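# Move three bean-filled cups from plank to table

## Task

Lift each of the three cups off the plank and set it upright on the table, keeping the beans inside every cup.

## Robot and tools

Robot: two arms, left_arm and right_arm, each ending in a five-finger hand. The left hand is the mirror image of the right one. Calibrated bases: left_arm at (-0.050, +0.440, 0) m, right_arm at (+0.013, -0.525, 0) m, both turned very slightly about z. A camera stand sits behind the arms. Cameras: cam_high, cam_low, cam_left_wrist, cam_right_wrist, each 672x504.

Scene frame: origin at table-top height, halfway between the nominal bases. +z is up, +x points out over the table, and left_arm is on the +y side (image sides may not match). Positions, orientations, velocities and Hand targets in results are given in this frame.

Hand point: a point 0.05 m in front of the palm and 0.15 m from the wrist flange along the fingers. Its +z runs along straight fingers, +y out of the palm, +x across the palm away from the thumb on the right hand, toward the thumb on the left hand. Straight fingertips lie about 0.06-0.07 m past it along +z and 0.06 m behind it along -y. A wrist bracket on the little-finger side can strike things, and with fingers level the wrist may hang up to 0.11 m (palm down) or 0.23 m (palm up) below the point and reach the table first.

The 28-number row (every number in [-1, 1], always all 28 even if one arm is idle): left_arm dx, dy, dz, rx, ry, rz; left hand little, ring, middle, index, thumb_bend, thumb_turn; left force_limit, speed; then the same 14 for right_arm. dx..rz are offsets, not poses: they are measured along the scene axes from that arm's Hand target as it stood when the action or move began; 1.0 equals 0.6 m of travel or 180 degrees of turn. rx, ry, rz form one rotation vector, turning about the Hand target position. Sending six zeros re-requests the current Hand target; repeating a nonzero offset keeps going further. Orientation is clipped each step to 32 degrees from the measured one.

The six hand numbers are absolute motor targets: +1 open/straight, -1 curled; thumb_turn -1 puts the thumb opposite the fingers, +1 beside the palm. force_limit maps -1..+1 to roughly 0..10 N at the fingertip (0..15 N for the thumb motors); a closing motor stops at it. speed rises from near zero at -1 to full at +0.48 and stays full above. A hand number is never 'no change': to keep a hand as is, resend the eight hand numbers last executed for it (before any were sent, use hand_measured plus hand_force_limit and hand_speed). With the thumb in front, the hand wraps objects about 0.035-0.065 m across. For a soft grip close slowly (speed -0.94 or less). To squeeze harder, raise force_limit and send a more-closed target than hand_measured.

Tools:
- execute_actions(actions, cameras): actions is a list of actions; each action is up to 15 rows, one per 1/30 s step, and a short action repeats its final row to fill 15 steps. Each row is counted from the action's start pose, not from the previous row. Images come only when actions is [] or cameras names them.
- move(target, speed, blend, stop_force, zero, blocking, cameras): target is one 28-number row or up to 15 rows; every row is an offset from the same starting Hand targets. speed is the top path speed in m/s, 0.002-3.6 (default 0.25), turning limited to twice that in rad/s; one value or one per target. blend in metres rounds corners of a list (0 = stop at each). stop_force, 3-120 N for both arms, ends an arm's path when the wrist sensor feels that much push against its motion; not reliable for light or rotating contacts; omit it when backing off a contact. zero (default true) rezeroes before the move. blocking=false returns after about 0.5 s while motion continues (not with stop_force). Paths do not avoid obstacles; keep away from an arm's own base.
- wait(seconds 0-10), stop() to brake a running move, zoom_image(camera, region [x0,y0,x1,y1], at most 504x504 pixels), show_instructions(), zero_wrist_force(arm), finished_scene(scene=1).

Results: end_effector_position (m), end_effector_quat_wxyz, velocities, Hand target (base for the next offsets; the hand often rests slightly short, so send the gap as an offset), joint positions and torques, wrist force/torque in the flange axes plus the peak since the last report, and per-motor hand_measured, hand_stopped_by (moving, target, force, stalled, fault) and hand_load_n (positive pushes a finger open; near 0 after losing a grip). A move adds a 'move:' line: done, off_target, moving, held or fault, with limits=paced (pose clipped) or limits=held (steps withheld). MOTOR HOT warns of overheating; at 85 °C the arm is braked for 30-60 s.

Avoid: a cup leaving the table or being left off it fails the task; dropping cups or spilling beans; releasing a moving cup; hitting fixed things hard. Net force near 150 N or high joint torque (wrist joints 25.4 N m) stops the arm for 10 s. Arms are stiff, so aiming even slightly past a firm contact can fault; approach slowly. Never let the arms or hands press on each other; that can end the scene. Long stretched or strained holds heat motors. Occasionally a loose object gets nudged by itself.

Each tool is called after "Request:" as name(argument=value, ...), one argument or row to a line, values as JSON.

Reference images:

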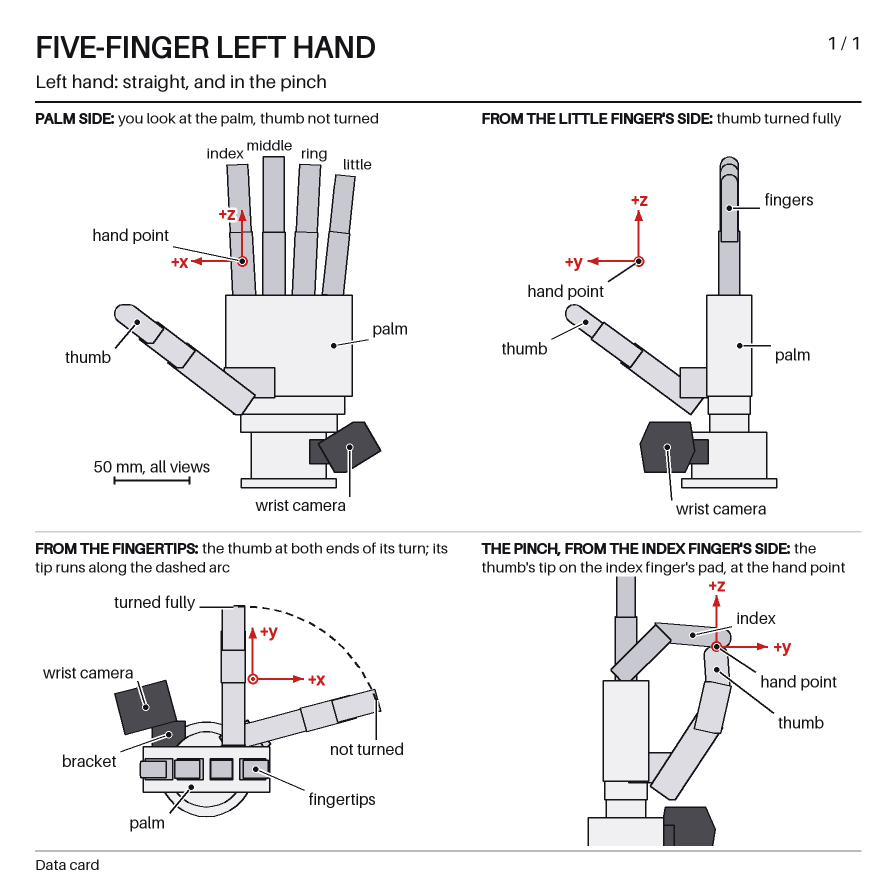

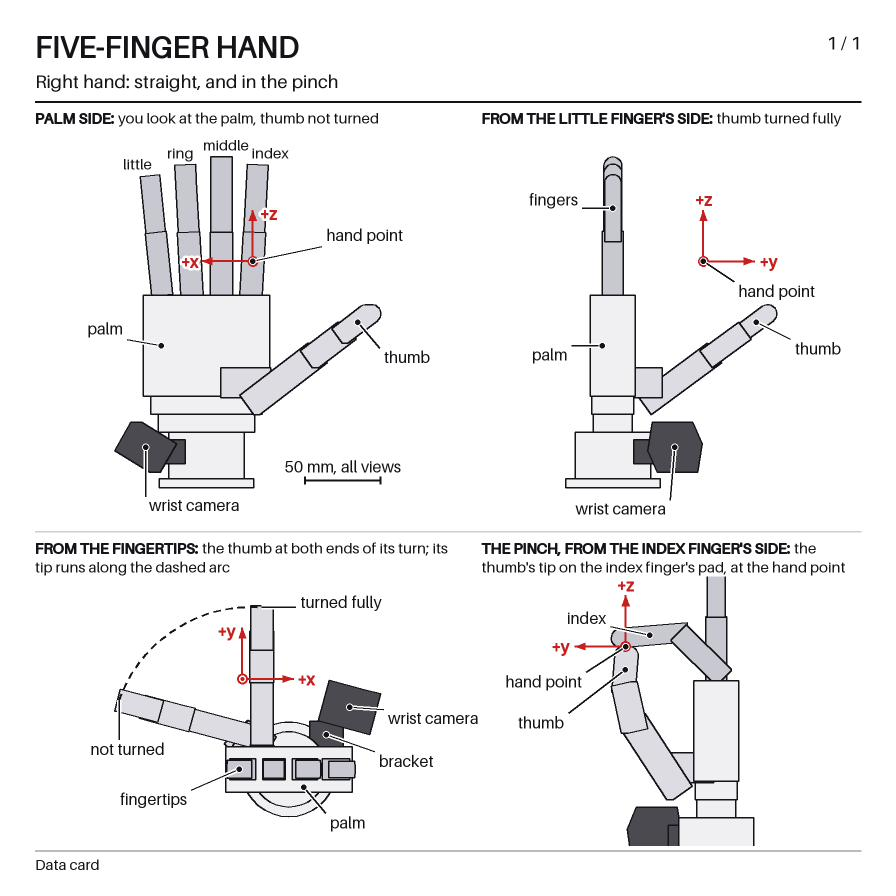

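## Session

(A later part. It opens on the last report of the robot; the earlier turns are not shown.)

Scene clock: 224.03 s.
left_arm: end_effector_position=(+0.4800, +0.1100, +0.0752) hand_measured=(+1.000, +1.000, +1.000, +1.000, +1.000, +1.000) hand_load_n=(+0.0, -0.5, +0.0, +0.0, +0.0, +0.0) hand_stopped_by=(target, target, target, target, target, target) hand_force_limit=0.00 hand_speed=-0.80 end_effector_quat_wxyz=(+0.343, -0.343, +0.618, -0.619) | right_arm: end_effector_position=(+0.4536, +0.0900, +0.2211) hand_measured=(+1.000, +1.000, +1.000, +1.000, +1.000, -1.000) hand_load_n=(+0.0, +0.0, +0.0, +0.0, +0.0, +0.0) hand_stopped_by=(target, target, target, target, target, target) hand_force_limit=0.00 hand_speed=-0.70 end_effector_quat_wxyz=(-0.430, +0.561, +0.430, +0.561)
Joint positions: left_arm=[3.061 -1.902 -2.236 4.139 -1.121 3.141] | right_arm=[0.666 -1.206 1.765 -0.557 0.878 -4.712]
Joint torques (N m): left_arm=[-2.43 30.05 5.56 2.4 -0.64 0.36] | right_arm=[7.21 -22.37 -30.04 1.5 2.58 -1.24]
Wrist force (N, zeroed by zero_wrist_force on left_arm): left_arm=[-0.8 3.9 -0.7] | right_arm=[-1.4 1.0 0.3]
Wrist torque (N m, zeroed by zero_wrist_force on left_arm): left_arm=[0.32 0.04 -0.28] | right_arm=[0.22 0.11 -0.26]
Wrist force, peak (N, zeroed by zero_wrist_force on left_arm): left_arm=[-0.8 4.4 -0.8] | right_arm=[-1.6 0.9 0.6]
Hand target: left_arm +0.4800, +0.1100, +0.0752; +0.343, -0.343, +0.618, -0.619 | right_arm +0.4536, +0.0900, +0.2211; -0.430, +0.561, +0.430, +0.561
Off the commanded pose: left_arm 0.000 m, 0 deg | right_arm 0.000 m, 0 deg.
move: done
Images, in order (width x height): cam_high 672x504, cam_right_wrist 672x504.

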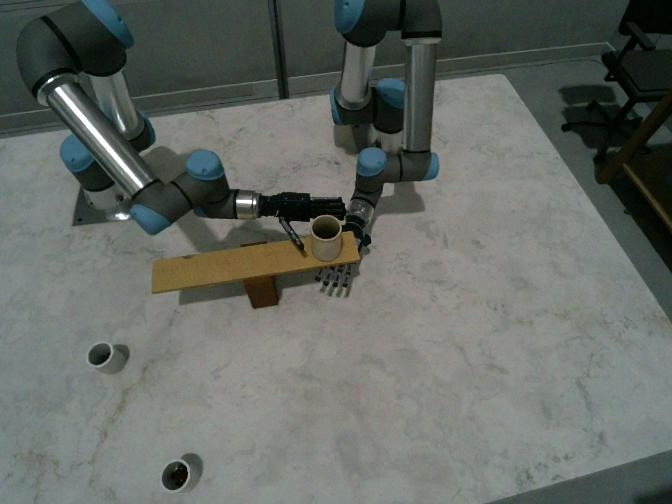

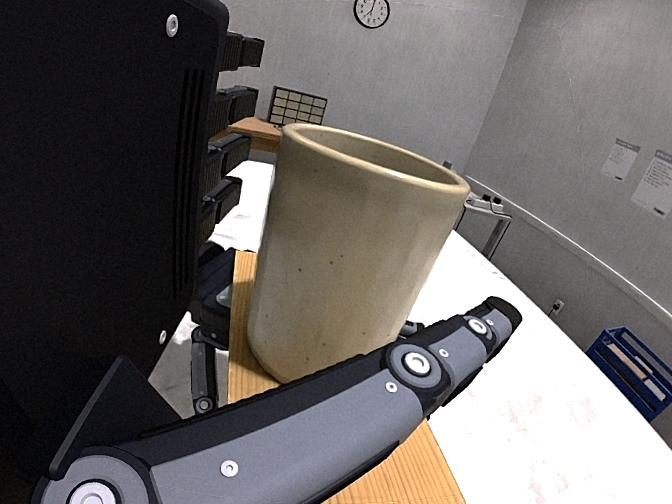

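Request:
move(
  target=[0,0,0,0,0,0,1,1,1,1,1,1,0,-0.8,0,0,0,0,0,0,1,1,0.4,0.35,0.6,-1,-0.85,-0.92],
  cameras=["cam_right_wrist","cam_low"],
)

Scene clock: 230.03 s.
left_arm: end_effector_position=(+0.4800, +0.1100, +0.0752) hand_measured=(+1.000, +1.000, +1.000, +1.000, +1.000, +1.000) hand_load_n=(+0.0, +0.0, +0.0, +0.0, +0.0, -0.5) hand_stopped_by=(target, target, target, target, target, target) hand_force_limit=0.00 hand_speed=-0.80 end_effector_quat_wxyz=(+0.343, -0.343, +0.618, -0.619) | right_arm: end_effector_position=(+0.4536, +0.0900, +0.2211) hand_measured=(+1.000, +1.000, +0.568, +0.574, +0.600, -1.000) hand_load_n=(+0.0, +0.0, +3.0, +0.5, +0.0, +0.0) hand_stopped_by=(target, target, force, force, target, target) hand_force_limit=-0.85 hand_speed=-0.92 end_effector_quat_wxyz=(-0.430, +0.561, +0.430, +0.561)
Joint positions: left_arm=[3.061 -1.902 -2.236 4.139 -1.121 3.141] | right_arm=[0.666 -1.206 1.765 -0.557 0.878 -4.712]
Joint torques (N m): left_arm=[-0.97 35.08 3.95 1.58 -1.12 0.46] | right_arm=[-9.96 -22.87 -17.94 1.44 1.6 -1.16]
Wrist force (N, zeroed by zero_wrist_force on left_arm): left_arm=[0.5 4.9 1.3] | right_arm=[0.3 -2.4 2.7]
Wrist torque (N m, zeroed by zero_wrist_force on left_arm): left_arm=[0.21 0.05 -0.24] | right_arm=[0.10 0.13 -0.27]
Wrist force, peak (N, zeroed by zero_wrist_force on left_arm): left_arm=[0.3 5.3 1.2] | right_arm=[0.9 -2.4 2.9]
Hand target: left_arm +0.4800, +0.1100, +0.0752; +0.343, -0.343, +0.618, -0.619 | right_arm +0.4536, +0.0900, +0.2211; -0.430, +0.561, +0.430, +0.561
Off the commanded pose: left_arm 0.000 m, 0 deg | right_arm 0.000 m, 0 deg.
move: done
Images, in order (width x height): cam_low 672x504, cam_right_wrist 672x504.

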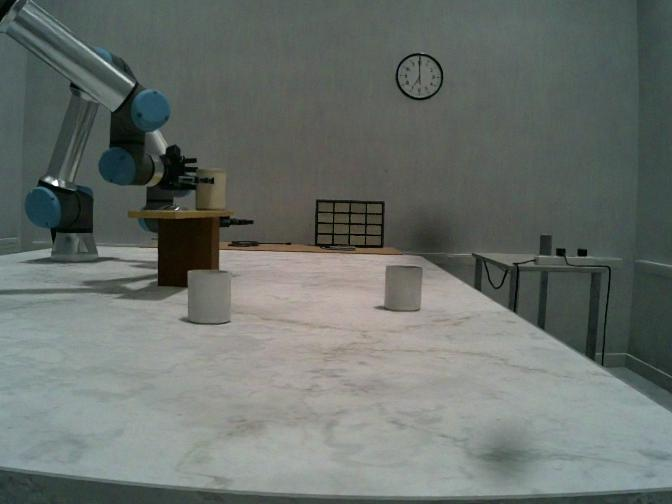

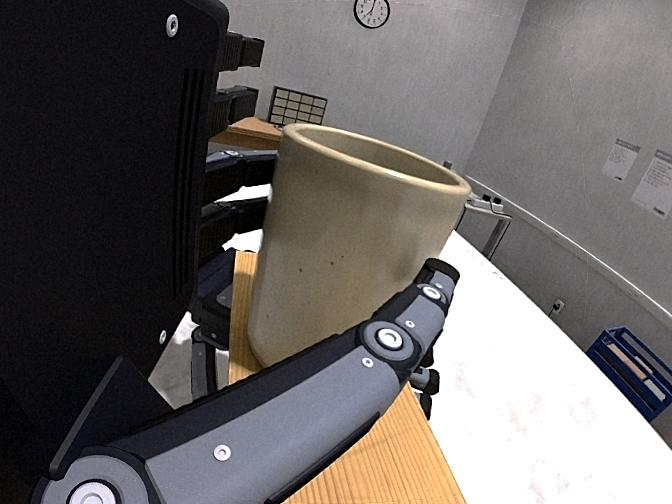

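Request:
move(
  target=[0,0,0,0,0,0,1,1,1,1,1,1,0,-0.8,0,0,0,0,0,0,1,1,0.4,0.35,0.35,-1,-0.85,-0.92],
  cameras=["cam_right_wrist"],
)

Scene clock: 231.70 s.
left_arm: end_effector_position=(+0.4800, +0.1100, +0.0752) hand_measured=(+1.000, +1.000, +1.000, +1.000, +1.000, +1.000) hand_load_n=(+0.0, +0.0, +0.0, +0.0, +0.0, +0.0) hand_stopped_by=(target, target, target, target, target, target) hand_force_limit=0.00 hand_speed=-0.80 end_effector_quat_wxyz=(+0.343, -0.343, +0.618, -0.619) | right_arm: end_effector_position=(+0.4536, +0.0900, +0.2211) hand_measured=(+1.000, +1.000, +0.568, +0.574, +0.528, -1.000) hand_load_n=(+0.0, +0.0, +3.0, +1.0, +1.5, +0.0) hand_stopped_by=(target, target, force, force, force, target) hand_force_limit=-0.85 hand_speed=-0.92 end_effector_quat_wxyz=(-0.430, +0.561, +0.430, +0.561)
Joint positions: left_arm=[3.061 -1.902 -2.236 4.139 -1.121 3.141] | right_arm=[0.666 -1.206 1.765 -0.557 0.878 -4.712]
Joint torques (N m): left_arm=[-1.01 35.57 4.25 1.23 -1.08 0.48] | right_arm=[-10.37 -22.72 -8.15 1.37 1.2 -1.24]
Wrist force (N, zeroed by zero_wrist_force on left_arm): left_arm=[0.3 4.0 0.6] | right_arm=[0.4 -1.8 2.3]
Wrist torque (N m, zeroed by zero_wrist_force on left_arm): left_arm=[0.20 0.04 -0.22] | right_arm=[0.16 0.11 -0.27]
Wrist force, peak (N, zeroed by zero_wrist_force on left_arm): left_arm=[0.1 5.3 1.4] | right_arm=[1.1 -2.4 2.9]
Hand target: left_arm +0.4800, +0.1100, +0.0752; +0.343, -0.343, +0.618, -0.619 | right_arm +0.4536, +0.0900, +0.2211; -0.430, +0.561, +0.430, +0.561
Off the commanded pose: left_arm 0.000 m, 0 deg | right_arm 0.000 m, 0 deg.
move: done
Images, in order (width x height): cam_right_wrist 672x504.

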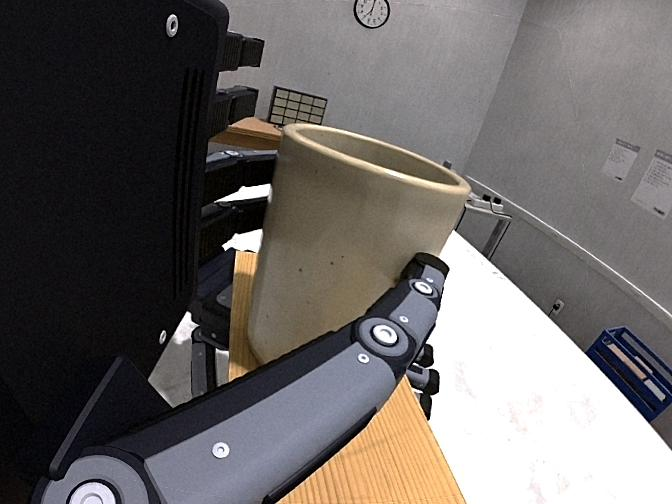

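Request:
move(
  target=[0,0,0,0,0,0,1,1,1,1,1,1,0,-0.8,0,0,0,0,0,0,1,1,0.3,0.3,0.3,-1,-0.4,-0.94],
  cameras=["cam_right_wrist"],
)

Request:
move(
  target=[0,0,0,0,0,0,1,1,1,1,1,1,0,-0.8,0,0,0,0,0,0,1,1,0.25,0.25,0.25,-1,0.0,-0.94],
  cameras=["cam_right_wrist"],
)

Scene clock: 233.27 s.
left_arm: end_effector_position=(+0.4800, +0.1100, +0.0752) hand_measured=(+1.000, +1.000, +1.000, +1.000, +1.000, +1.000) hand_load_n=(+0.0, +0.0, +0.0, +0.0, +0.0, +0.0) hand_stopped_by=(target, target, target, target, target, target) hand_force_limit=0.00 hand_speed=-0.80 end_effector_quat_wxyz=(+0.343, -0.343, +0.618, -0.619) | right_arm: end_effector_position=(+0.4536, +0.0900, +0.2211) hand_measured=(+1.000, +1.000, +0.568, +0.570, +0.522, -1.000) hand_load_n=(+0.0, +0.0, +3.0, +3.5, +4.5, +0.0) hand_stopped_by=(target, target, force, force, force, target) hand_force_limit=-0.40 hand_speed=-0.94 end_effector_quat_wxyz=(-0.430, +0.561, +0.430, +0.561)
Joint positions: left_arm=[3.061 -1.902 -2.236 4.139 -1.121 3.141] | right_arm=[0.666 -1.206 1.765 -0.557 0.878 -4.712]
Joint torques (N m): left_arm=[-1.13 34.37 5.5 1.04 -1.12 0.19] | right_arm=[-6.68 -23.22 -8 1.21 0.77 -1.27]
Wrist force (N, zeroed by zero_wrist_force on left_arm): left_arm=[0.2 4.1 0.7] | right_arm=[0.0 -1.3 2.8]
Wrist torque (N m, zeroed by zero_wrist_force on left_arm): left_arm=[0.24 0.07 -0.21] | right_arm=[0.19 0.11 -0.23]
Wrist force, peak (N, zeroed by zero_wrist_force on left_arm): left_arm=[0.4 4.9 1.3] | right_arm=[0.6 -2.3 3.3]
Hand target: left_arm +0.4800, +0.1100, +0.0752; +0.343, -0.343, +0.618, -0.619 | right_arm +0.4536, +0.0900, +0.2211; -0.430, +0.561, +0.430, +0.561
Off the commanded pose: left_arm 0.000 m, 0 deg | right_arm 0.000 m, 0 deg.
move: done
Images, in order (width x height): cam_right_wrist 672x504.

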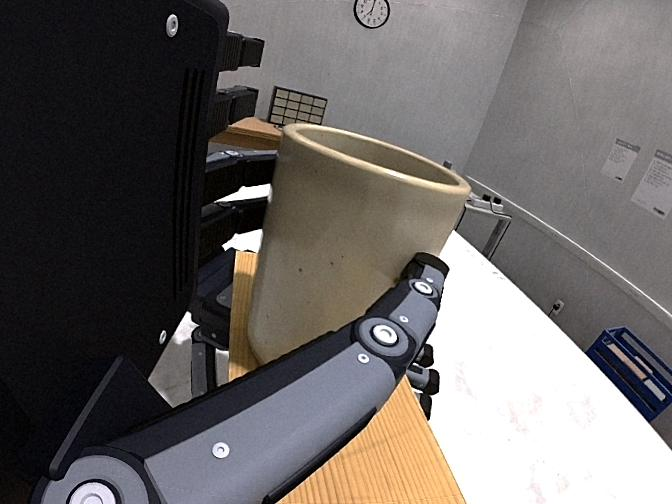

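Scene clock: 233.77 s.
left_arm: end_effector_position=(+0.4800, +0.1100, +0.0752) hand_measured=(+1.000, +1.000, +1.000, +1.000, +1.000, +1.000) hand_load_n=(+0.0, +0.0, +0.0, +0.0, +0.0, -0.5) hand_stopped_by=(target, target, target, target, target, target) hand_force_limit=0.00 hand_speed=-0.80 end_effector_quat_wxyz=(+0.343, -0.343, +0.618, -0.619) | right_arm: end_effector_position=(+0.4536, +0.0900, +0.2211) hand_measured=(+1.000, +1.000, +0.558, +0.566, +0.520, -1.000) hand_load_n=(+0.0, +0.0, +6.0, +3.0, +8.0, +0.5) hand_stopped_by=(target, target, force, force, force, target) hand_force_limit=0.00 hand_speed=-0.94 end_effector_quat_wxyz=(-0.430, +0.561, +0.430, +0.561)
Joint positions: left_arm=[3.061 -1.902 -2.236 4.139 -1.121 3.141] | right_arm=[0.666 -1.206 1.765 -0.557 0.878 -4.712]
Joint torques (N m): left_arm=[-2.23 34.9 5.3 0.94 -1.17 0.37] | right_arm=[-6.26 -23.37 -7.39 1.25 0.64 -1.28]
Wrist force (N, zeroed by zero_wrist_force on left_arm): left_arm=[0.3 4.2 1.0] | right_arm=[-0.4 -1.4 2.0]
Wrist torque (N m, zeroed by zero_wrist_force on left_arm): left_arm=[0.21 0.06 -0.21] | right_arm=[0.15 0.12 -0.27]
Wrist force, peak (N, zeroed by zero_wrist_force on left_arm): left_arm=[0.6 5.0 1.5] | right_arm=[0.7 -2.6 4.0]
Hand target: left_arm +0.4800, +0.1100, +0.0752; +0.343, -0.343, +0.618, -0.619 | right_arm +0.4536, +0.0900, +0.2211; -0.430, +0.561, +0.430, +0.561
Off the commanded pose: left_arm 0.000 m, 0 deg | right_arm 0.000 m, 0 deg.
move: done
Images, in order (width x height): cam_right_wrist 672x504.

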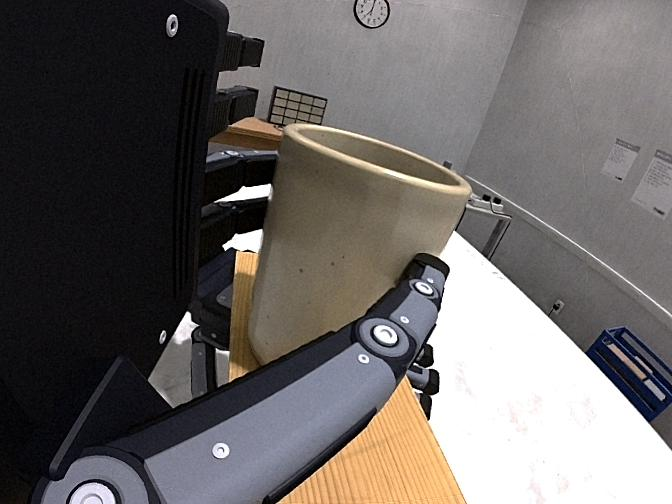

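Request:
move(
  target=[0,0,0,0,0,0,1,1,1,1,1,1,0,-0.8,0,0,0,0,0,0,1,1,0.2,0.2,0.2,-1,0.35,-0.94],
)

Request:
move(
  target=[0,0,0,0,0,0,1,1,1,1,1,1,0,-0.8,0,0,0.025,0,0,0,1,1,0.2,0.2,0.2,-1,0.35,-0.94],
  speed=0.04,
  cameras=["cam_right_wrist","cam_low"],
)

Scene clock: 234.67 s.
left_arm: end_effector_position=(+0.4800, +0.1100, +0.0752) hand_measured=(+1.000, +1.000, +1.000, +1.000, +1.000, +1.000) hand_load_n=(-0.5, +0.0, +0.0, +0.0, +0.0, -0.5) hand_stopped_by=(target, target, target, target, target, target) hand_force_limit=0.00 hand_speed=-0.80 end_effector_quat_wxyz=(+0.343, -0.343, +0.618, -0.619) | right_arm: end_effector_position=(+0.4536, +0.0900, +0.2211) hand_measured=(+1.000, +1.000, +0.556, +0.556, +0.520, -1.000) hand_load_n=(+0.0, +0.0, +5.0, +6.0, +11.5, +0.5) hand_stopped_by=(target, target, force, force, force, target) hand_force_limit=0.35 hand_speed=-0.94 end_effector_quat_wxyz=(-0.430, +0.561, +0.430, +0.561)
Joint positions: left_arm=[3.061 -1.902 -2.236 4.139 -1.121 3.141] | right_arm=[0.666 -1.206 1.765 -0.557 0.878 -4.712]
Joint torques (N m): left_arm=[-1.2 35.37 4.22 0.88 -1.22 0.27] | right_arm=[-4.57 -23.09 -7.72 1.24 0.38 -1.22]
Wrist force (N, zeroed by zero_wrist_force on left_arm): left_arm=[0.0 3.4 0.4] | right_arm=[-1.1 -1.2 1.6]
Wrist torque (N m, zeroed by zero_wrist_force on left_arm): left_arm=[0.18 0.06 -0.19] | right_arm=[0.12 0.06 -0.24]
Wrist force, peak (N, zeroed by zero_wrist_force on left_arm): left_arm=[0.3 5.3 1.6] | right_arm=[1.1 -3.5 3.5]
Hand target: left_arm +0.4800, +0.1100, +0.0752; +0.343, -0.343, +0.618, -0.619 | right_arm +0.4536, +0.0900, +0.2211; -0.430, +0.561, +0.430, +0.561
Off the commanded pose: left_arm 0.000 m, 0 deg | right_arm 0.000 m, 0 deg.
move: done

Scene clock: 235.57 s.
left_arm: end_effector_position=(+0.4800, +0.1100, +0.0752) hand_measured=(+1.000, +1.000, +1.000, +1.000, +1.000, +1.000) hand_load_n=(+0.0, +0.0, -0.5, +0.0, +0.0, +0.0) hand_stopped_by=(target, target, target, target, target, target) hand_force_limit=0.00 hand_speed=-0.80 end_effector_quat_wxyz=(+0.343, -0.343, +0.618, -0.619) | right_arm: end_effector_position=(+0.4536, +0.0900, +0.2359) hand_measured=(+1.000, +1.000, +0.556, +0.556, +0.520, -1.000) hand_load_n=(+0.0, +0.0, +3.0, +6.0, +11.5, +2.0) hand_stopped_by=(target, target, force, force, force, target) hand_force_limit=0.35 hand_speed=-0.94 end_effector_quat_wxyz=(-0.430, +0.561, +0.430, +0.561)
Joint positions: left_arm=[3.061 -1.902 -2.236 4.139 -1.121 3.141] | right_arm=[0.666 -1.225 1.747 -0.521 0.878 -4.712]
Joint torques (N m): left_arm=[-1.81 32.5 5.7 0.56 -1.4 0.37] | right_arm=[-2.17 -51.27 -32.84 0.58 0.47 -0.13]
Wrist force (N, zeroed by zero_wrist_force on left_arm): left_arm=[-0.1 0.6 -0.6] | right_arm=[-4.8 0.6 0.7]
Wrist torque (N m, zeroed by zero_wrist_force on left_arm): left_arm=[0.07 0.02 -0.05] | right_arm=[0.16 -0.02 -0.26]
Wrist force, peak (N, zeroed by zero_wrist_force on left_arm): left_arm=[0.5 5.2 0.1] | right_arm=[-5.4 0.9 0.4]
Hand target: left_arm +0.4800, +0.1100, +0.0752; +0.343, -0.343, +0.618, -0.619 | right_arm +0.4536, +0.0900, +0.2361; -0.430, +0.561, +0.430, +0.561
Off the commanded pose: left_arm 0.000 m, 0 deg | right_arm 0.000 m, 0 deg.
move: done
Images, in order (width x height): cam_low 672x504, cam_right_wrist 672x504.

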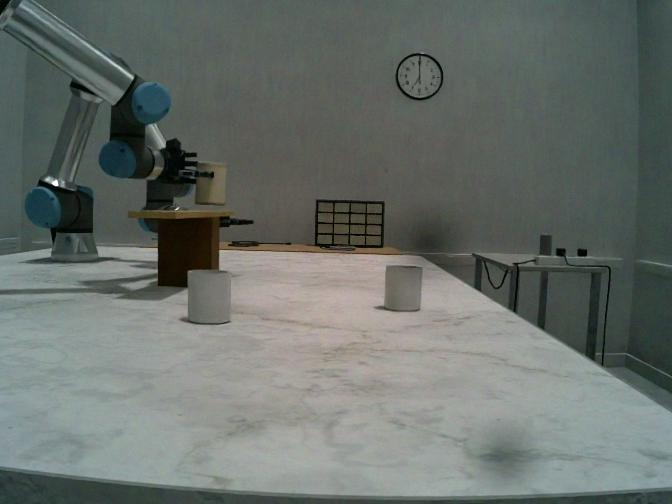

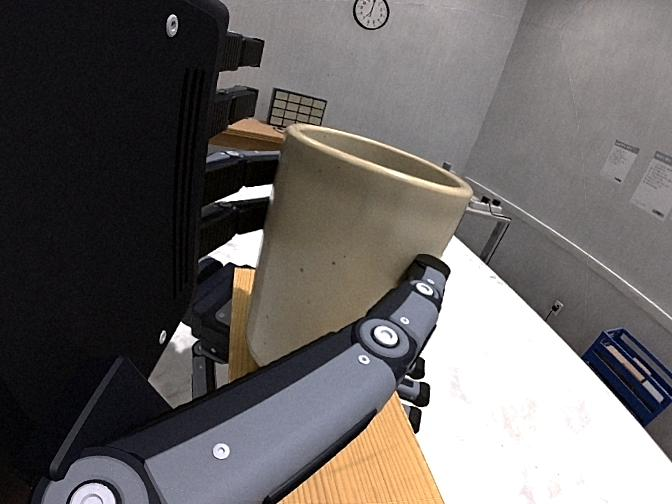

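Request:
move(
  target=[0,0,0,0,0,0,1,1,1,1,1,1,0,-0.8,0,0,0.14,0,0,0,1,1,0.2,0.2,0.2,-1,0.35,-0.94],
  speed=0.08,
  cameras=["all"],
)

Scene clock: 237.40 s.
left_arm: end_effector_position=(+0.4800, +0.1100, +0.0752) hand_measured=(+1.000, +1.000, +1.000, +1.000, +1.000, +1.000) hand_load_n=(+0.0, -0.5, +0.0, +0.0, +0.0, +0.0) hand_stopped_by=(target, target, target, target, target, target) hand_force_limit=0.00 hand_speed=-0.80 end_effector_quat_wxyz=(+0.343, -0.343, +0.618, -0.619) | right_arm: end_effector_position=(+0.4536, +0.0900, +0.3200) hand_measured=(+1.000, +1.000, +0.556, +0.556, +0.520, -1.000) hand_load_n=(+0.0, +0.0, +3.5, +6.0, +11.5, +2.0) hand_stopped_by=(target, target, force, force, force, target) hand_force_limit=0.35 hand_speed=-0.94 end_effector_quat_wxyz=(-0.430, +0.561, +0.430, +0.561)
Joint positions: left_arm=[3.061 -1.902 -2.236 4.139 -1.121 3.141] | right_arm=[0.666 -1.306 1.622 -0.315 0.878 -4.712]
Joint torques (N m): left_arm=[-0.96 27.9 4.72 0.46 -1.29 0.44] | right_arm=[3.6 -48.67 -32.8 0.89 0.6 -1.75]
Wrist force (N, zeroed by zero_wrist_force on left_arm): left_arm=[-0.1 0.8 -0.3] | right_arm=[-5.0 0.9 0.5]
Wrist torque (N m, zeroed by zero_wrist_force on left_arm): left_arm=[0.08 0.01 -0.06] | right_arm=[0.20 0.02 -0.21]
Wrist force, peak (N, zeroed by zero_wrist_force on left_arm): left_arm=[-0.2 1.0 -0.6] | right_arm=[-5.6 0.7 0.6]
Hand target: left_arm +0.4800, +0.1100, +0.0752; +0.343, -0.343, +0.618, -0.619 | right_arm +0.4536, +0.0900, +0.3201; -0.430, +0.561, +0.430, +0.561
Off the commanded pose: left_arm 0.000 m, 0 deg | right_arm 0.000 m, 0 deg.
move: done

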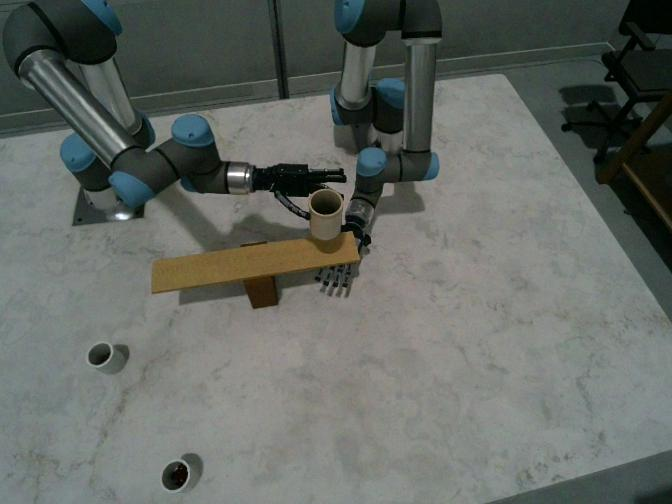

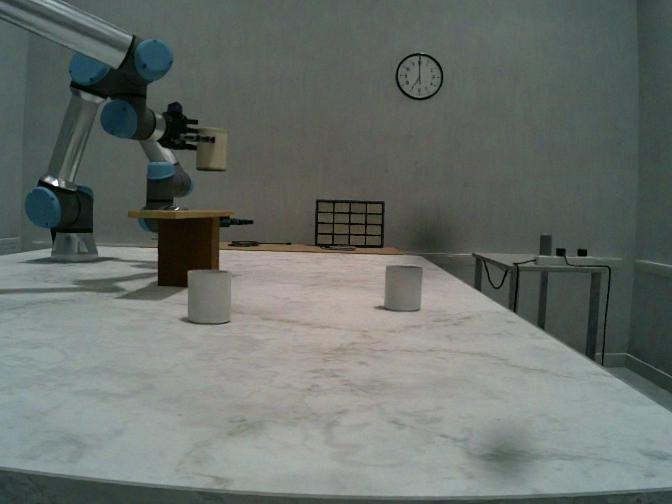

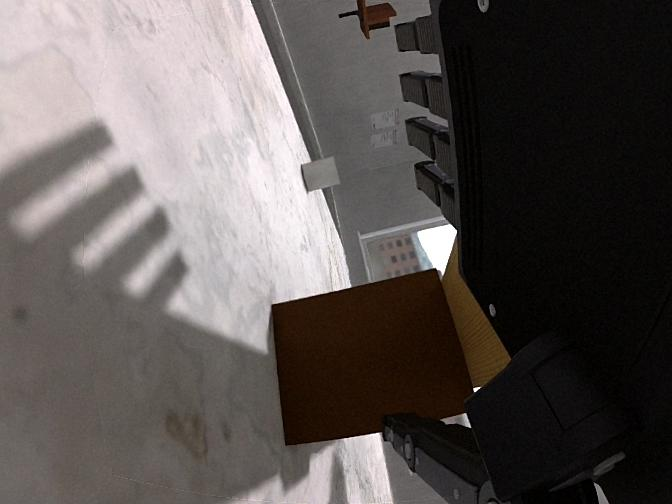

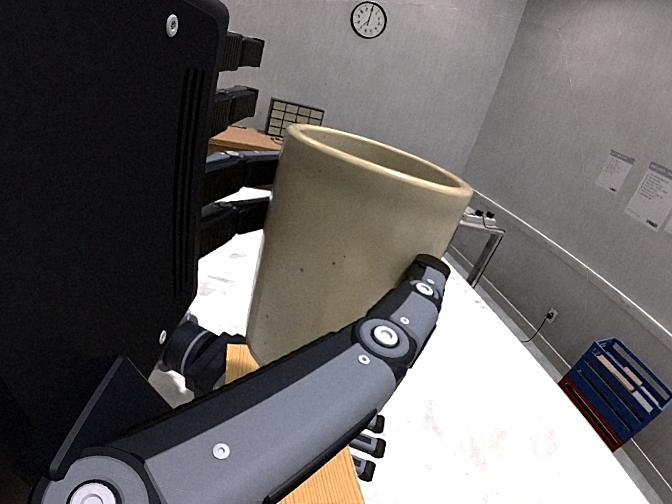

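Request:
move(
  target=[0,0,0,0,0,0,1,1,1,1,1,1,0,-0.8,0.794,-0.2667,0,0,0,-0.16667,1,1,0.2,0.2,0.2,-1,0.35,-0.94],
  speed=0.15,
  cameras=["all"],
)

Scene clock: 244.50 s.
left_arm: end_effector_position=(+0.4800, +0.1100, +0.0752) hand_measured=(+1.000, +1.000, +1.000, +1.000, +1.000, +1.000) hand_load_n=(+0.0, +0.0, +0.0, +0.0, +0.0, -0.5) hand_stopped_by=(target, target, target, target, target, target) hand_force_limit=0.00 hand_speed=-0.80 end_effector_quat_wxyz=(+0.343, -0.343, +0.618, -0.619) | right_arm: end_effector_position=(+0.9299, -0.0701, +0.3200) hand_measured=(+1.000, +1.000, +0.556, +0.556, +0.520, -1.000) hand_load_n=(+0.0, +0.0, +3.0, +6.0, +11.5, +2.0) hand_stopped_by=(target, target, force, force, force, target) hand_force_limit=0.35 hand_speed=-0.94 end_effector_quat_wxyz=(-0.271, +0.654, +0.270, +0.653)
Joint positions: left_arm=[3.061 -1.902 -2.236 4.139 -1.121 3.141] | right_arm=[0.305 -0.499 0.281 0.219 1.041 -4.712]
Joint torques (N m): left_arm=[-0.29 16.43 5.04 0.11 -1.19 0.17] | right_arm=[-7.9 -53.91 -34.84 0.48 -2.05 -1.82]
Wrist force (N, zeroed by zero_wrist_force on left_arm): left_arm=[0.1 0.8 -0.4] | right_arm=[-4.8 0.6 0.6]
Wrist torque (N m, zeroed by zero_wrist_force on left_arm): left_arm=[0.07 -0.01 -0.05] | right_arm=[0.17 0.00 -0.11]
Wrist force, peak (N, zeroed by zero_wrist_force on left_arm): left_arm=[0.2 1.0 -0.8] | right_arm=[-5.5 0.7 0.7]
Hand target: left_arm +0.4800, +0.1100, +0.0752; +0.343, -0.343, +0.618, -0.619 | right_arm +0.9300, -0.0700, +0.3201; -0.271, +0.654, +0.270, +0.653
Off the commanded pose: left_arm 0.000 m, 0 deg | right_arm 0.000 m, 0 deg.
move: done

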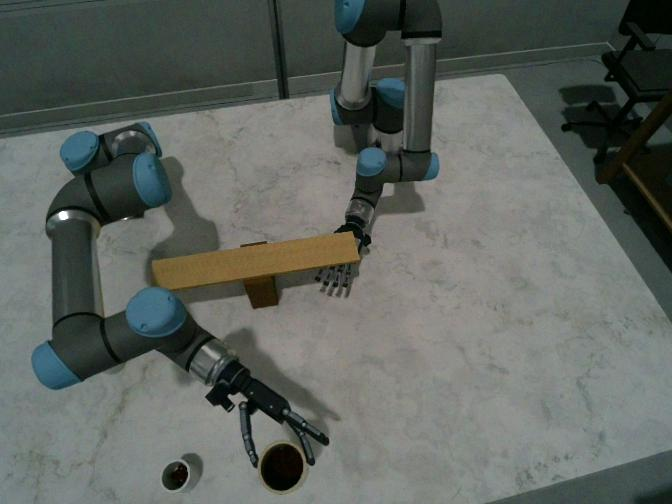

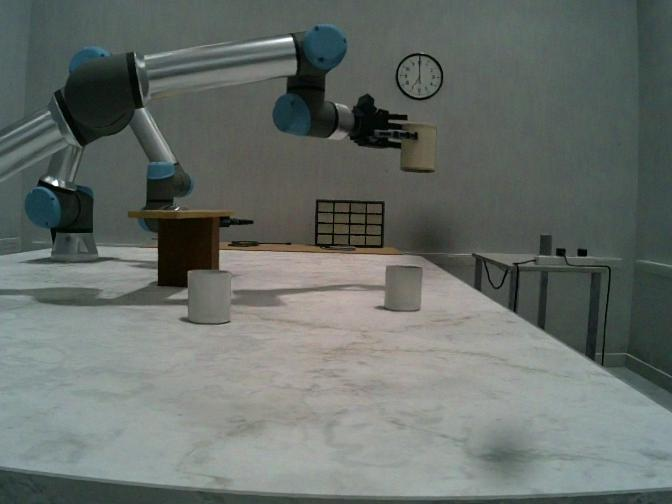

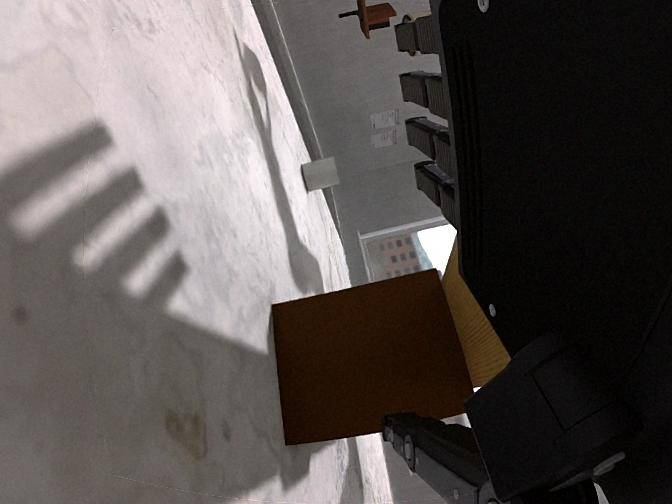

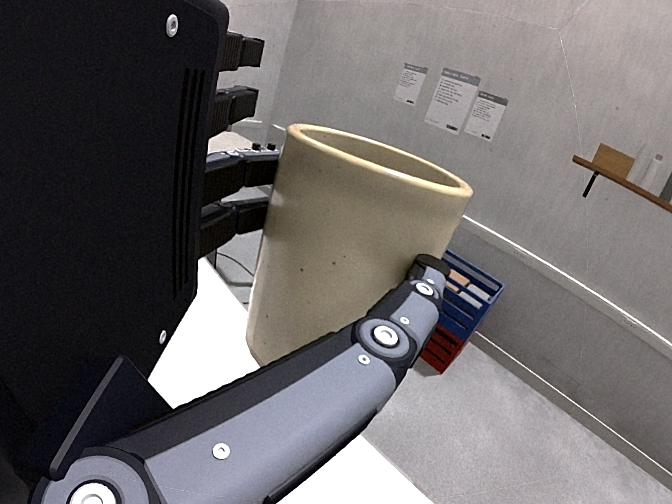

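Request:
move(
  target=[0,0,0,0,0,0,1,1,1,1,1,1,0,-0.8,0,0,-0.3667,0,0,0,1,1,0.2,0.2,0.2,-1,0.35,-0.94],
  speed=0.12,
  cameras=["all"],
)

Scene clock: 249.80 s.
left_arm: end_effector_position=(+0.4800, +0.1100, +0.0752) hand_measured=(+1.000, +1.000, +1.000, +1.000, +1.000, +1.000) hand_load_n=(+0.0, +0.0, +0.0, +0.0, +0.0, +0.0) hand_stopped_by=(target, target, target, target, target, target) hand_force_limit=0.00 hand_speed=-0.80 end_effector_quat_wxyz=(+0.343, -0.343, +0.618, -0.619) | right_arm: end_effector_position=(+0.9300, -0.0701, +0.1002) hand_measured=(+1.000, +1.000, +0.556, +0.556, +0.520, -1.000) hand_load_n=(+0.0, +0.0, +3.0, +6.0, +11.5, +2.0) hand_stopped_by=(target, target, force, force, force, target) hand_force_limit=0.35 hand_speed=-0.94 end_effector_quat_wxyz=(-0.271, +0.654, +0.270, +0.653)
Joint positions: left_arm=[3.061 -1.902 -2.236 4.139 -1.121 3.141] | right_arm=[0.305 -0.453 0.758 -0.303 1.041 -4.712]
Joint torques (N m): left_arm=[-1.22 17.44 5.45 -0.16 -1.09 0.2] | right_arm=[5.2 -53.22 -11.37 -4.88 2.63 1.17]
Wrist force (N, zeroed by zero_wrist_force on left_arm): left_arm=[0.0 0.8 -0.5] | right_arm=[-5.1 0.6 0.7]
Wrist torque (N m, zeroed by zero_wrist_force on left_arm): left_arm=[0.10 0.00 -0.05] | right_arm=[0.15 0.04 -0.31]
Wrist force, peak (N, zeroed by zero_wrist_force on left_arm): left_arm=[0.6 0.7 -0.8] | right_arm=[-6.1 0.8 0.6]
Hand target: left_arm +0.4800, +0.1100, +0.0752; +0.343, -0.343, +0.618, -0.619 | right_arm +0.9300, -0.0700, +0.1000; -0.271, +0.654, +0.270, +0.653
Off the commanded pose: left_arm 0.000 m, 0 deg | right_arm 0.000 m, 0 deg.
move: done

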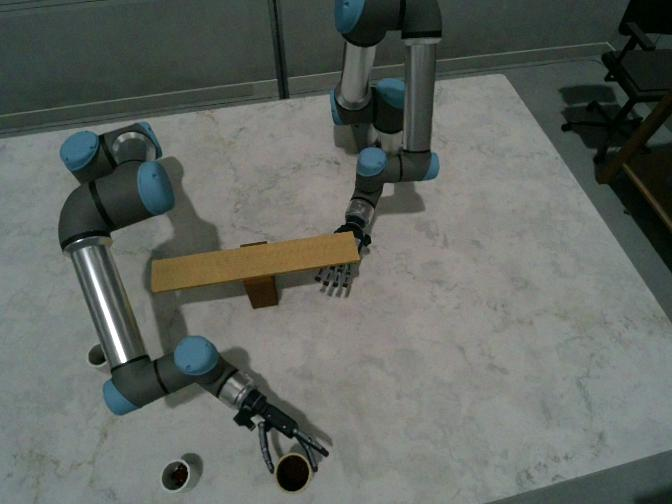

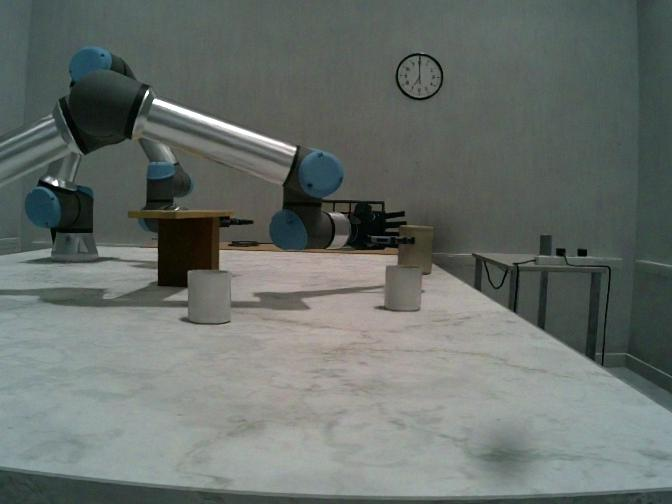

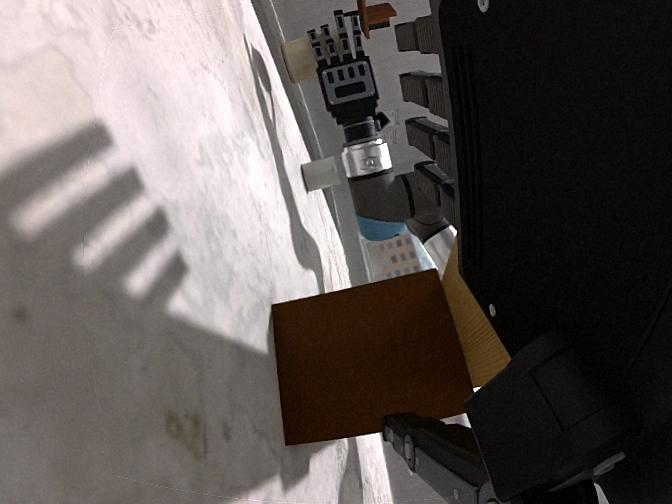

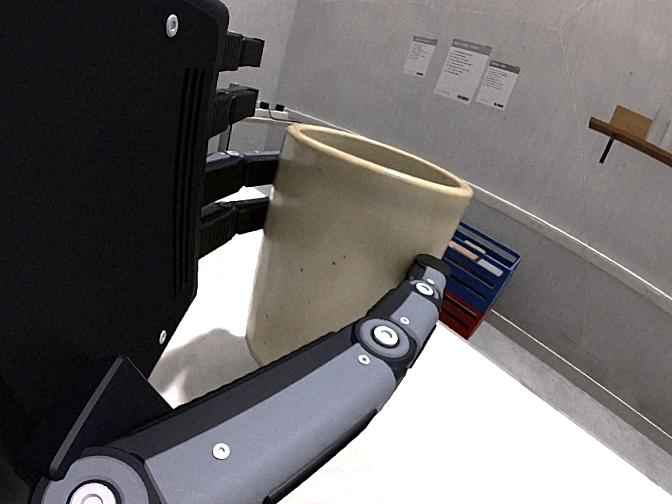

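Request:
move(
  target=[0,0,0,0,0,0,1,1,1,1,1,1,0,-0.8,0,0,-0.09,0,0,0,1,1,0.2,0.2,0.2,-1,0.35,-0.94],
  speed=0.025,
  stop_force=3,
  cameras=["cam_low","cam_right_wrist"],
)

Scene clock: 253.27 s.
left_arm: end_effector_position=(+0.4800, +0.1100, +0.0752) hand_measured=(+1.000, +1.000, +1.000, +1.000, +1.000, +1.000) hand_load_n=(+0.0, +0.0, +0.0, +0.0, +0.0, +0.0) hand_stopped_by=(target, target, target, target, target, target) hand_force_limit=0.00 hand_speed=-0.80 end_effector_quat_wxyz=(+0.343, -0.343, +0.618, -0.619) | right_arm: end_effector_position=(+0.9299, -0.0700, +0.0608) hand_measured=(+1.000, +1.000, +0.556, +0.556, +0.520, -1.000) hand_load_n=(+0.0, +0.0, +3.5, +5.5, +11.0, +2.5) hand_stopped_by=(target, target, force, force, force, target) hand_force_limit=0.35 hand_speed=-0.94 end_effector_quat_wxyz=(-0.271, +0.654, +0.270, +0.653)
Joint positions: left_arm=[3.061 -1.902 -2.236 4.139 -1.121 3.141] | right_arm=[0.305 -0.409 0.774 -0.364 1.041 -4.712]
Joint torques (N m): left_arm=[-1.11 17.83 4.99 0.01 -1.12 0.21] | right_arm=[3.09 -80.51 -33.89 0.55 1.44 -0.81]
Wrist force (N, zeroed by zero_wrist_force on left_arm): left_arm=[0.1 0.5 -0.6] | right_arm=[-4.9 0.9 0.6]
Wrist torque (N m, zeroed by zero_wrist_force on left_arm): left_arm=[0.04 -0.03 -0.04] | right_arm=[0.18 0.00 -0.29]
Wrist force, peak (N, zeroed by zero_wrist_force on left_arm): left_arm=[-0.2 1.0 -0.6] | right_arm=[-5.4 0.9 0.5]
Hand target: left_arm +0.4800, +0.1100, +0.0752; +0.343, -0.343, +0.618, -0.619 | right_arm +0.9299, -0.0700, +0.0608; -0.271, +0.654, +0.270, +0.653 (not the last commanded pose)
Off the commanded pose: left_arm 0.000 m, 0 deg | right_arm 0.015 m, 0 deg.
move: contact (right_arm)
Images, in order (width x height): cam_low 672x504, cam_right_wrist 672x504.

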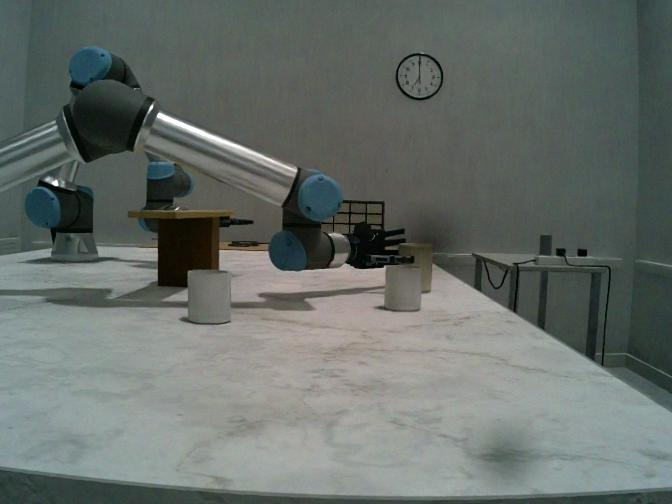

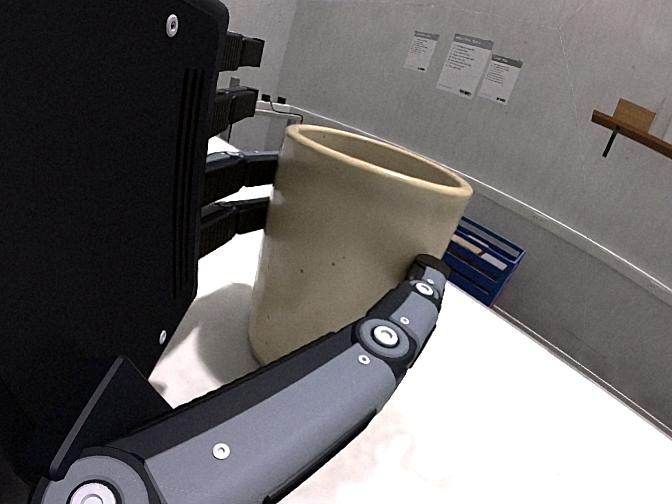

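Request:
move(
  target=[0,0,0,0,0,0,1,1,1,1,1,1,0,-0.8,0,0,-0.002,0,0,0,1,1,0.2,0.2,0.2,-1,0.35,-0.94],
  speed=0.01,
)

Scene clock: 254.23 s.
left_arm: end_effector_position=(+0.4800, +0.1100, +0.0752) hand_measured=(+1.000, +1.000, +1.000, +1.000, +1.000, +1.000) hand_load_n=(+0.0, +0.0, +0.0, +0.0, -0.5, +0.0) hand_stopped_by=(target, target, target, target, target, target) hand_force_limit=0.00 hand_speed=-0.80 end_effector_quat_wxyz=(+0.343, -0.343, +0.618, -0.619) | right_arm: end_effector_position=(+0.9300, -0.0700, +0.0598) hand_measured=(+1.000, +1.000, +0.556, +0.556, +0.520, -1.000) hand_load_n=(+0.0, +0.0, +4.5, +5.0, +11.0, +0.0) hand_stopped_by=(target, target, force, force, force, target) hand_force_limit=0.35 hand_speed=-0.94 end_effector_quat_wxyz=(-0.271, +0.654, +0.270, +0.653)
Joint positions: left_arm=[3.061 -1.902 -2.236 4.139 -1.121 3.141] | right_arm=[0.305 -0.408 0.774 -0.366 1.041 -4.712]
Joint torques (N m): left_arm=[-1.19 16.7 5.76 -0.15 -1.31 0.09] | right_arm=[4.04 -49.46 -7.37 -3.49 1.56 -0.52]
Wrist force (N, zeroed by zero_wrist_force on left_arm): left_arm=[-0.1 0.7 -0.2] | right_arm=[-0.7 -0.8 -0.3]
Wrist torque (N m, zeroed by zero_wrist_force on left_arm): left_arm=[0.05 0.02 -0.05] | right_arm=[0.17 0.13 -0.33]
Wrist force, peak (N, zeroed by zero_wrist_force on left_arm): left_arm=[0.1 1.0 -0.7] | right_arm=[-5.2 0.8 0.7]
Hand target: left_arm +0.4800, +0.1100, +0.0752; +0.343, -0.343, +0.618, -0.619 | right_arm +0.9299, -0.0700, +0.0596; -0.271, +0.654, +0.270, +0.653
Off the commanded pose: left_arm 0.000 m, 0 deg | right_arm 0.000 m, 0 deg.
move: done

Request:
move(
  target=[0,0,0,0,0,0,1,1,1,1,1,1,0,-0.8,0,0,0,0,0,0,1,1,1,1,1,-1,0.0,-0.88],
  cameras=["cam_right_wrist","cam_high"],
)

Scene clock: 257.43 s.
left_arm: end_effector_position=(+0.4800, +0.1100, +0.0752) hand_measured=(+1.000, +1.000, +1.000, +1.000, +1.000, +1.000) hand_load_n=(+0.0, +0.0, +0.0, +0.0, +0.0, +0.0) hand_stopped_by=(target, target, target, target, target, target) hand_force_limit=0.00 hand_speed=-0.80 end_effector_quat_wxyz=(+0.343, -0.343, +0.618, -0.619) | right_arm: end_effector_position=(+0.9299, -0.0700, +0.0595) hand_measured=(+1.000, +1.000, +1.000, +1.000, +1.000, -1.000) hand_load_n=(+0.0, +0.0, +0.0, +0.0, +0.0, +0.5) hand_stopped_by=(target, target, target, target, target, target) hand_force_limit=0.00 hand_speed=-0.88 end_effector_quat_wxyz=(-0.271, +0.654, +0.270, +0.653)
Joint positions: left_arm=[3.061 -1.902 -2.236 4.139 -1.121 3.141] | right_arm=[0.305 -0.408 0.775 -0.366 1.041 -4.712]
Joint torques (N m): left_arm=[-1.22 17.69 4.13 -0.01 -1.21 -0.27] | right_arm=[3.46 -70.02 -20.17 -1.03 1.64 1]
Wrist force (N, zeroed by zero_wrist_force on left_arm): left_arm=[-0.2 0.6 -0.4] | right_arm=[-1.6 0.7 0.5]
Wrist torque (N m, zeroed by zero_wrist_force on left_arm): left_arm=[0.05 0.03 -0.06] | right_arm=[0.17 0.12 -0.33]
Wrist force, peak (N, zeroed by zero_wrist_force on left_arm): left_arm=[0.0 0.8 -0.8] | right_arm=[1.6 -1.4 -0.8]
Hand target: left_arm +0.4800, +0.1100, +0.0752; +0.343, -0.343, +0.618, -0.619 | right_arm +0.9299, -0.0700, +0.0596; -0.271, +0.654, +0.270, +0.653
Off the commanded pose: left_arm 0.000 m, 0 deg | right_arm 0.000 m, 0 deg.
move: done
Images, in order (width x height): cam_high 672x504, cam_right_wrist 672x504.

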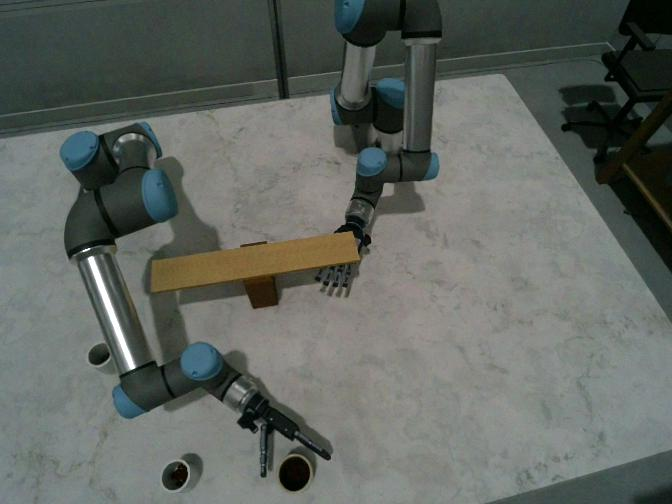

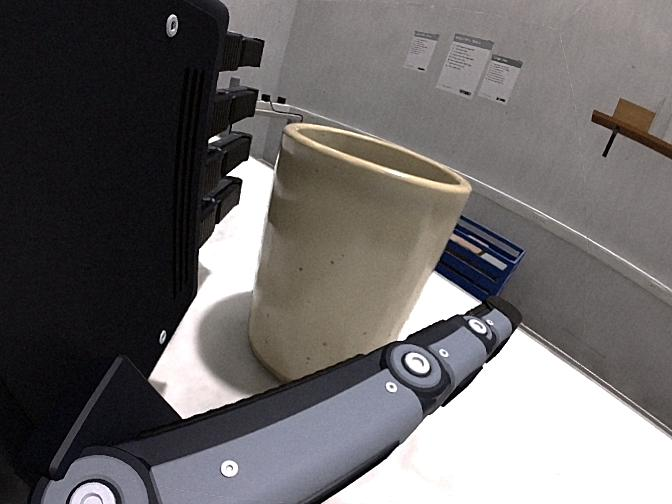

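Request:
move(
  target=[0,0,0,0,0,0,1,1,1,1,1,1,0,-0.8,0,0,0.2,0,0,0,1,1,1,1,1,-1,0.0,-0.88],
  speed=0.06,
  stop_force=5,
  cameras=["cam_right_wrist","cam_low"],
)

Scene clock: 261.00 s.
left_arm: end_effector_position=(+0.4800, +0.1100, +0.0752) hand_measured=(+1.000, +1.000, +1.000, +1.000, +1.000, +1.000) hand_load_n=(+0.0, +0.0, +0.0, +0.0, +0.0, -0.5) hand_stopped_by=(target, target, target, target, target, target) hand_force_limit=0.00 hand_speed=-0.80 end_effector_quat_wxyz=(+0.343, -0.343, +0.618, -0.619) | right_arm: end_effector_position=(+0.9299, -0.0700, +0.1796) hand_measured=(+1.000, +1.000, +1.000, +1.000, +1.000, -1.000) hand_load_n=(+0.0, +0.0, +0.0, +0.0, +0.0, +0.0) hand_stopped_by=(target, target, target, target, target, target) hand_force_limit=0.00 hand_speed=-0.88 end_effector_quat_wxyz=(-0.271, +0.654, +0.270, +0.653)
Joint positions: left_arm=[3.061 -1.902 -2.236 4.139 -1.121 3.141] | right_arm=[0.305 -0.519 0.679 -0.16 1.041 -4.712]
Joint torques (N m): left_arm=[-1.71 18.59 5.99 0.09 -1.3 0.21] | right_arm=[-6.82 -74.99 -33.13 1.4 -1.42 -1.36]
Wrist force (N, zeroed by zero_wrist_force on left_arm): left_arm=[-0.1 0.8 -0.5] | right_arm=[-1.4 0.6 0.5]
Wrist torque (N m, zeroed by zero_wrist_force on left_arm): left_arm=[0.10 0.02 -0.06] | right_arm=[0.16 0.12 -0.33]
Wrist force, peak (N, zeroed by zero_wrist_force on left_arm): left_arm=[0.0 1.0 -0.9] | right_arm=[-1.6 0.9 0.6]
Hand target: left_arm +0.4800, +0.1100, +0.0752; +0.343, -0.343, +0.618, -0.619 | right_arm +0.9299, -0.0700, +0.1796; -0.271, +0.654, +0.270, +0.653
Off the commanded pose: left_arm 0.000 m, 0 deg | right_arm 0.000 m, 0 deg.
move: done
Images, in order (width x height): cam_low 672x504, cam_right_wrist 672x504.

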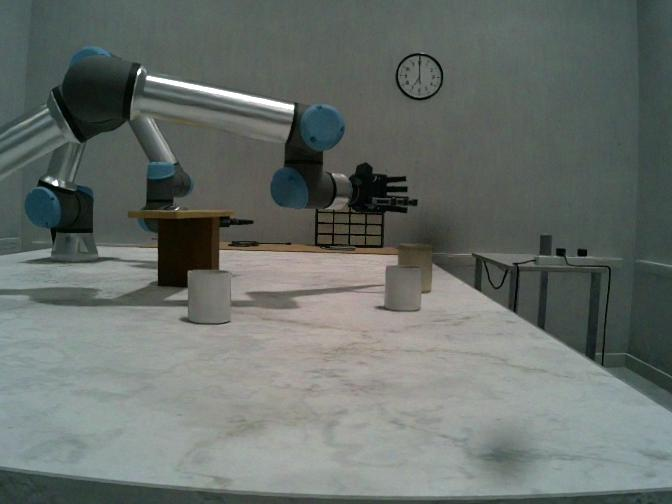

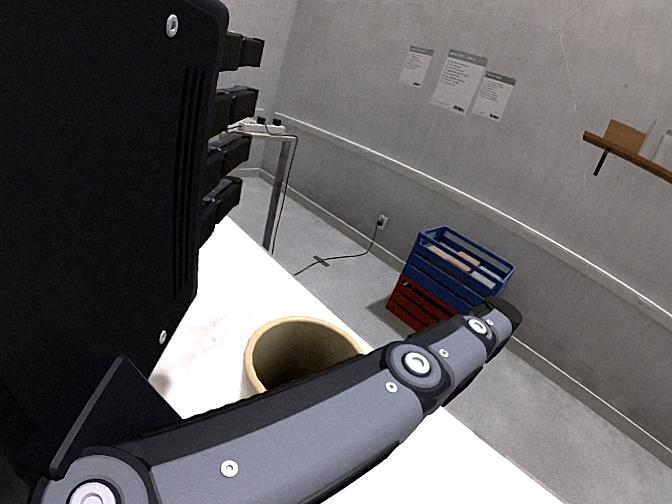

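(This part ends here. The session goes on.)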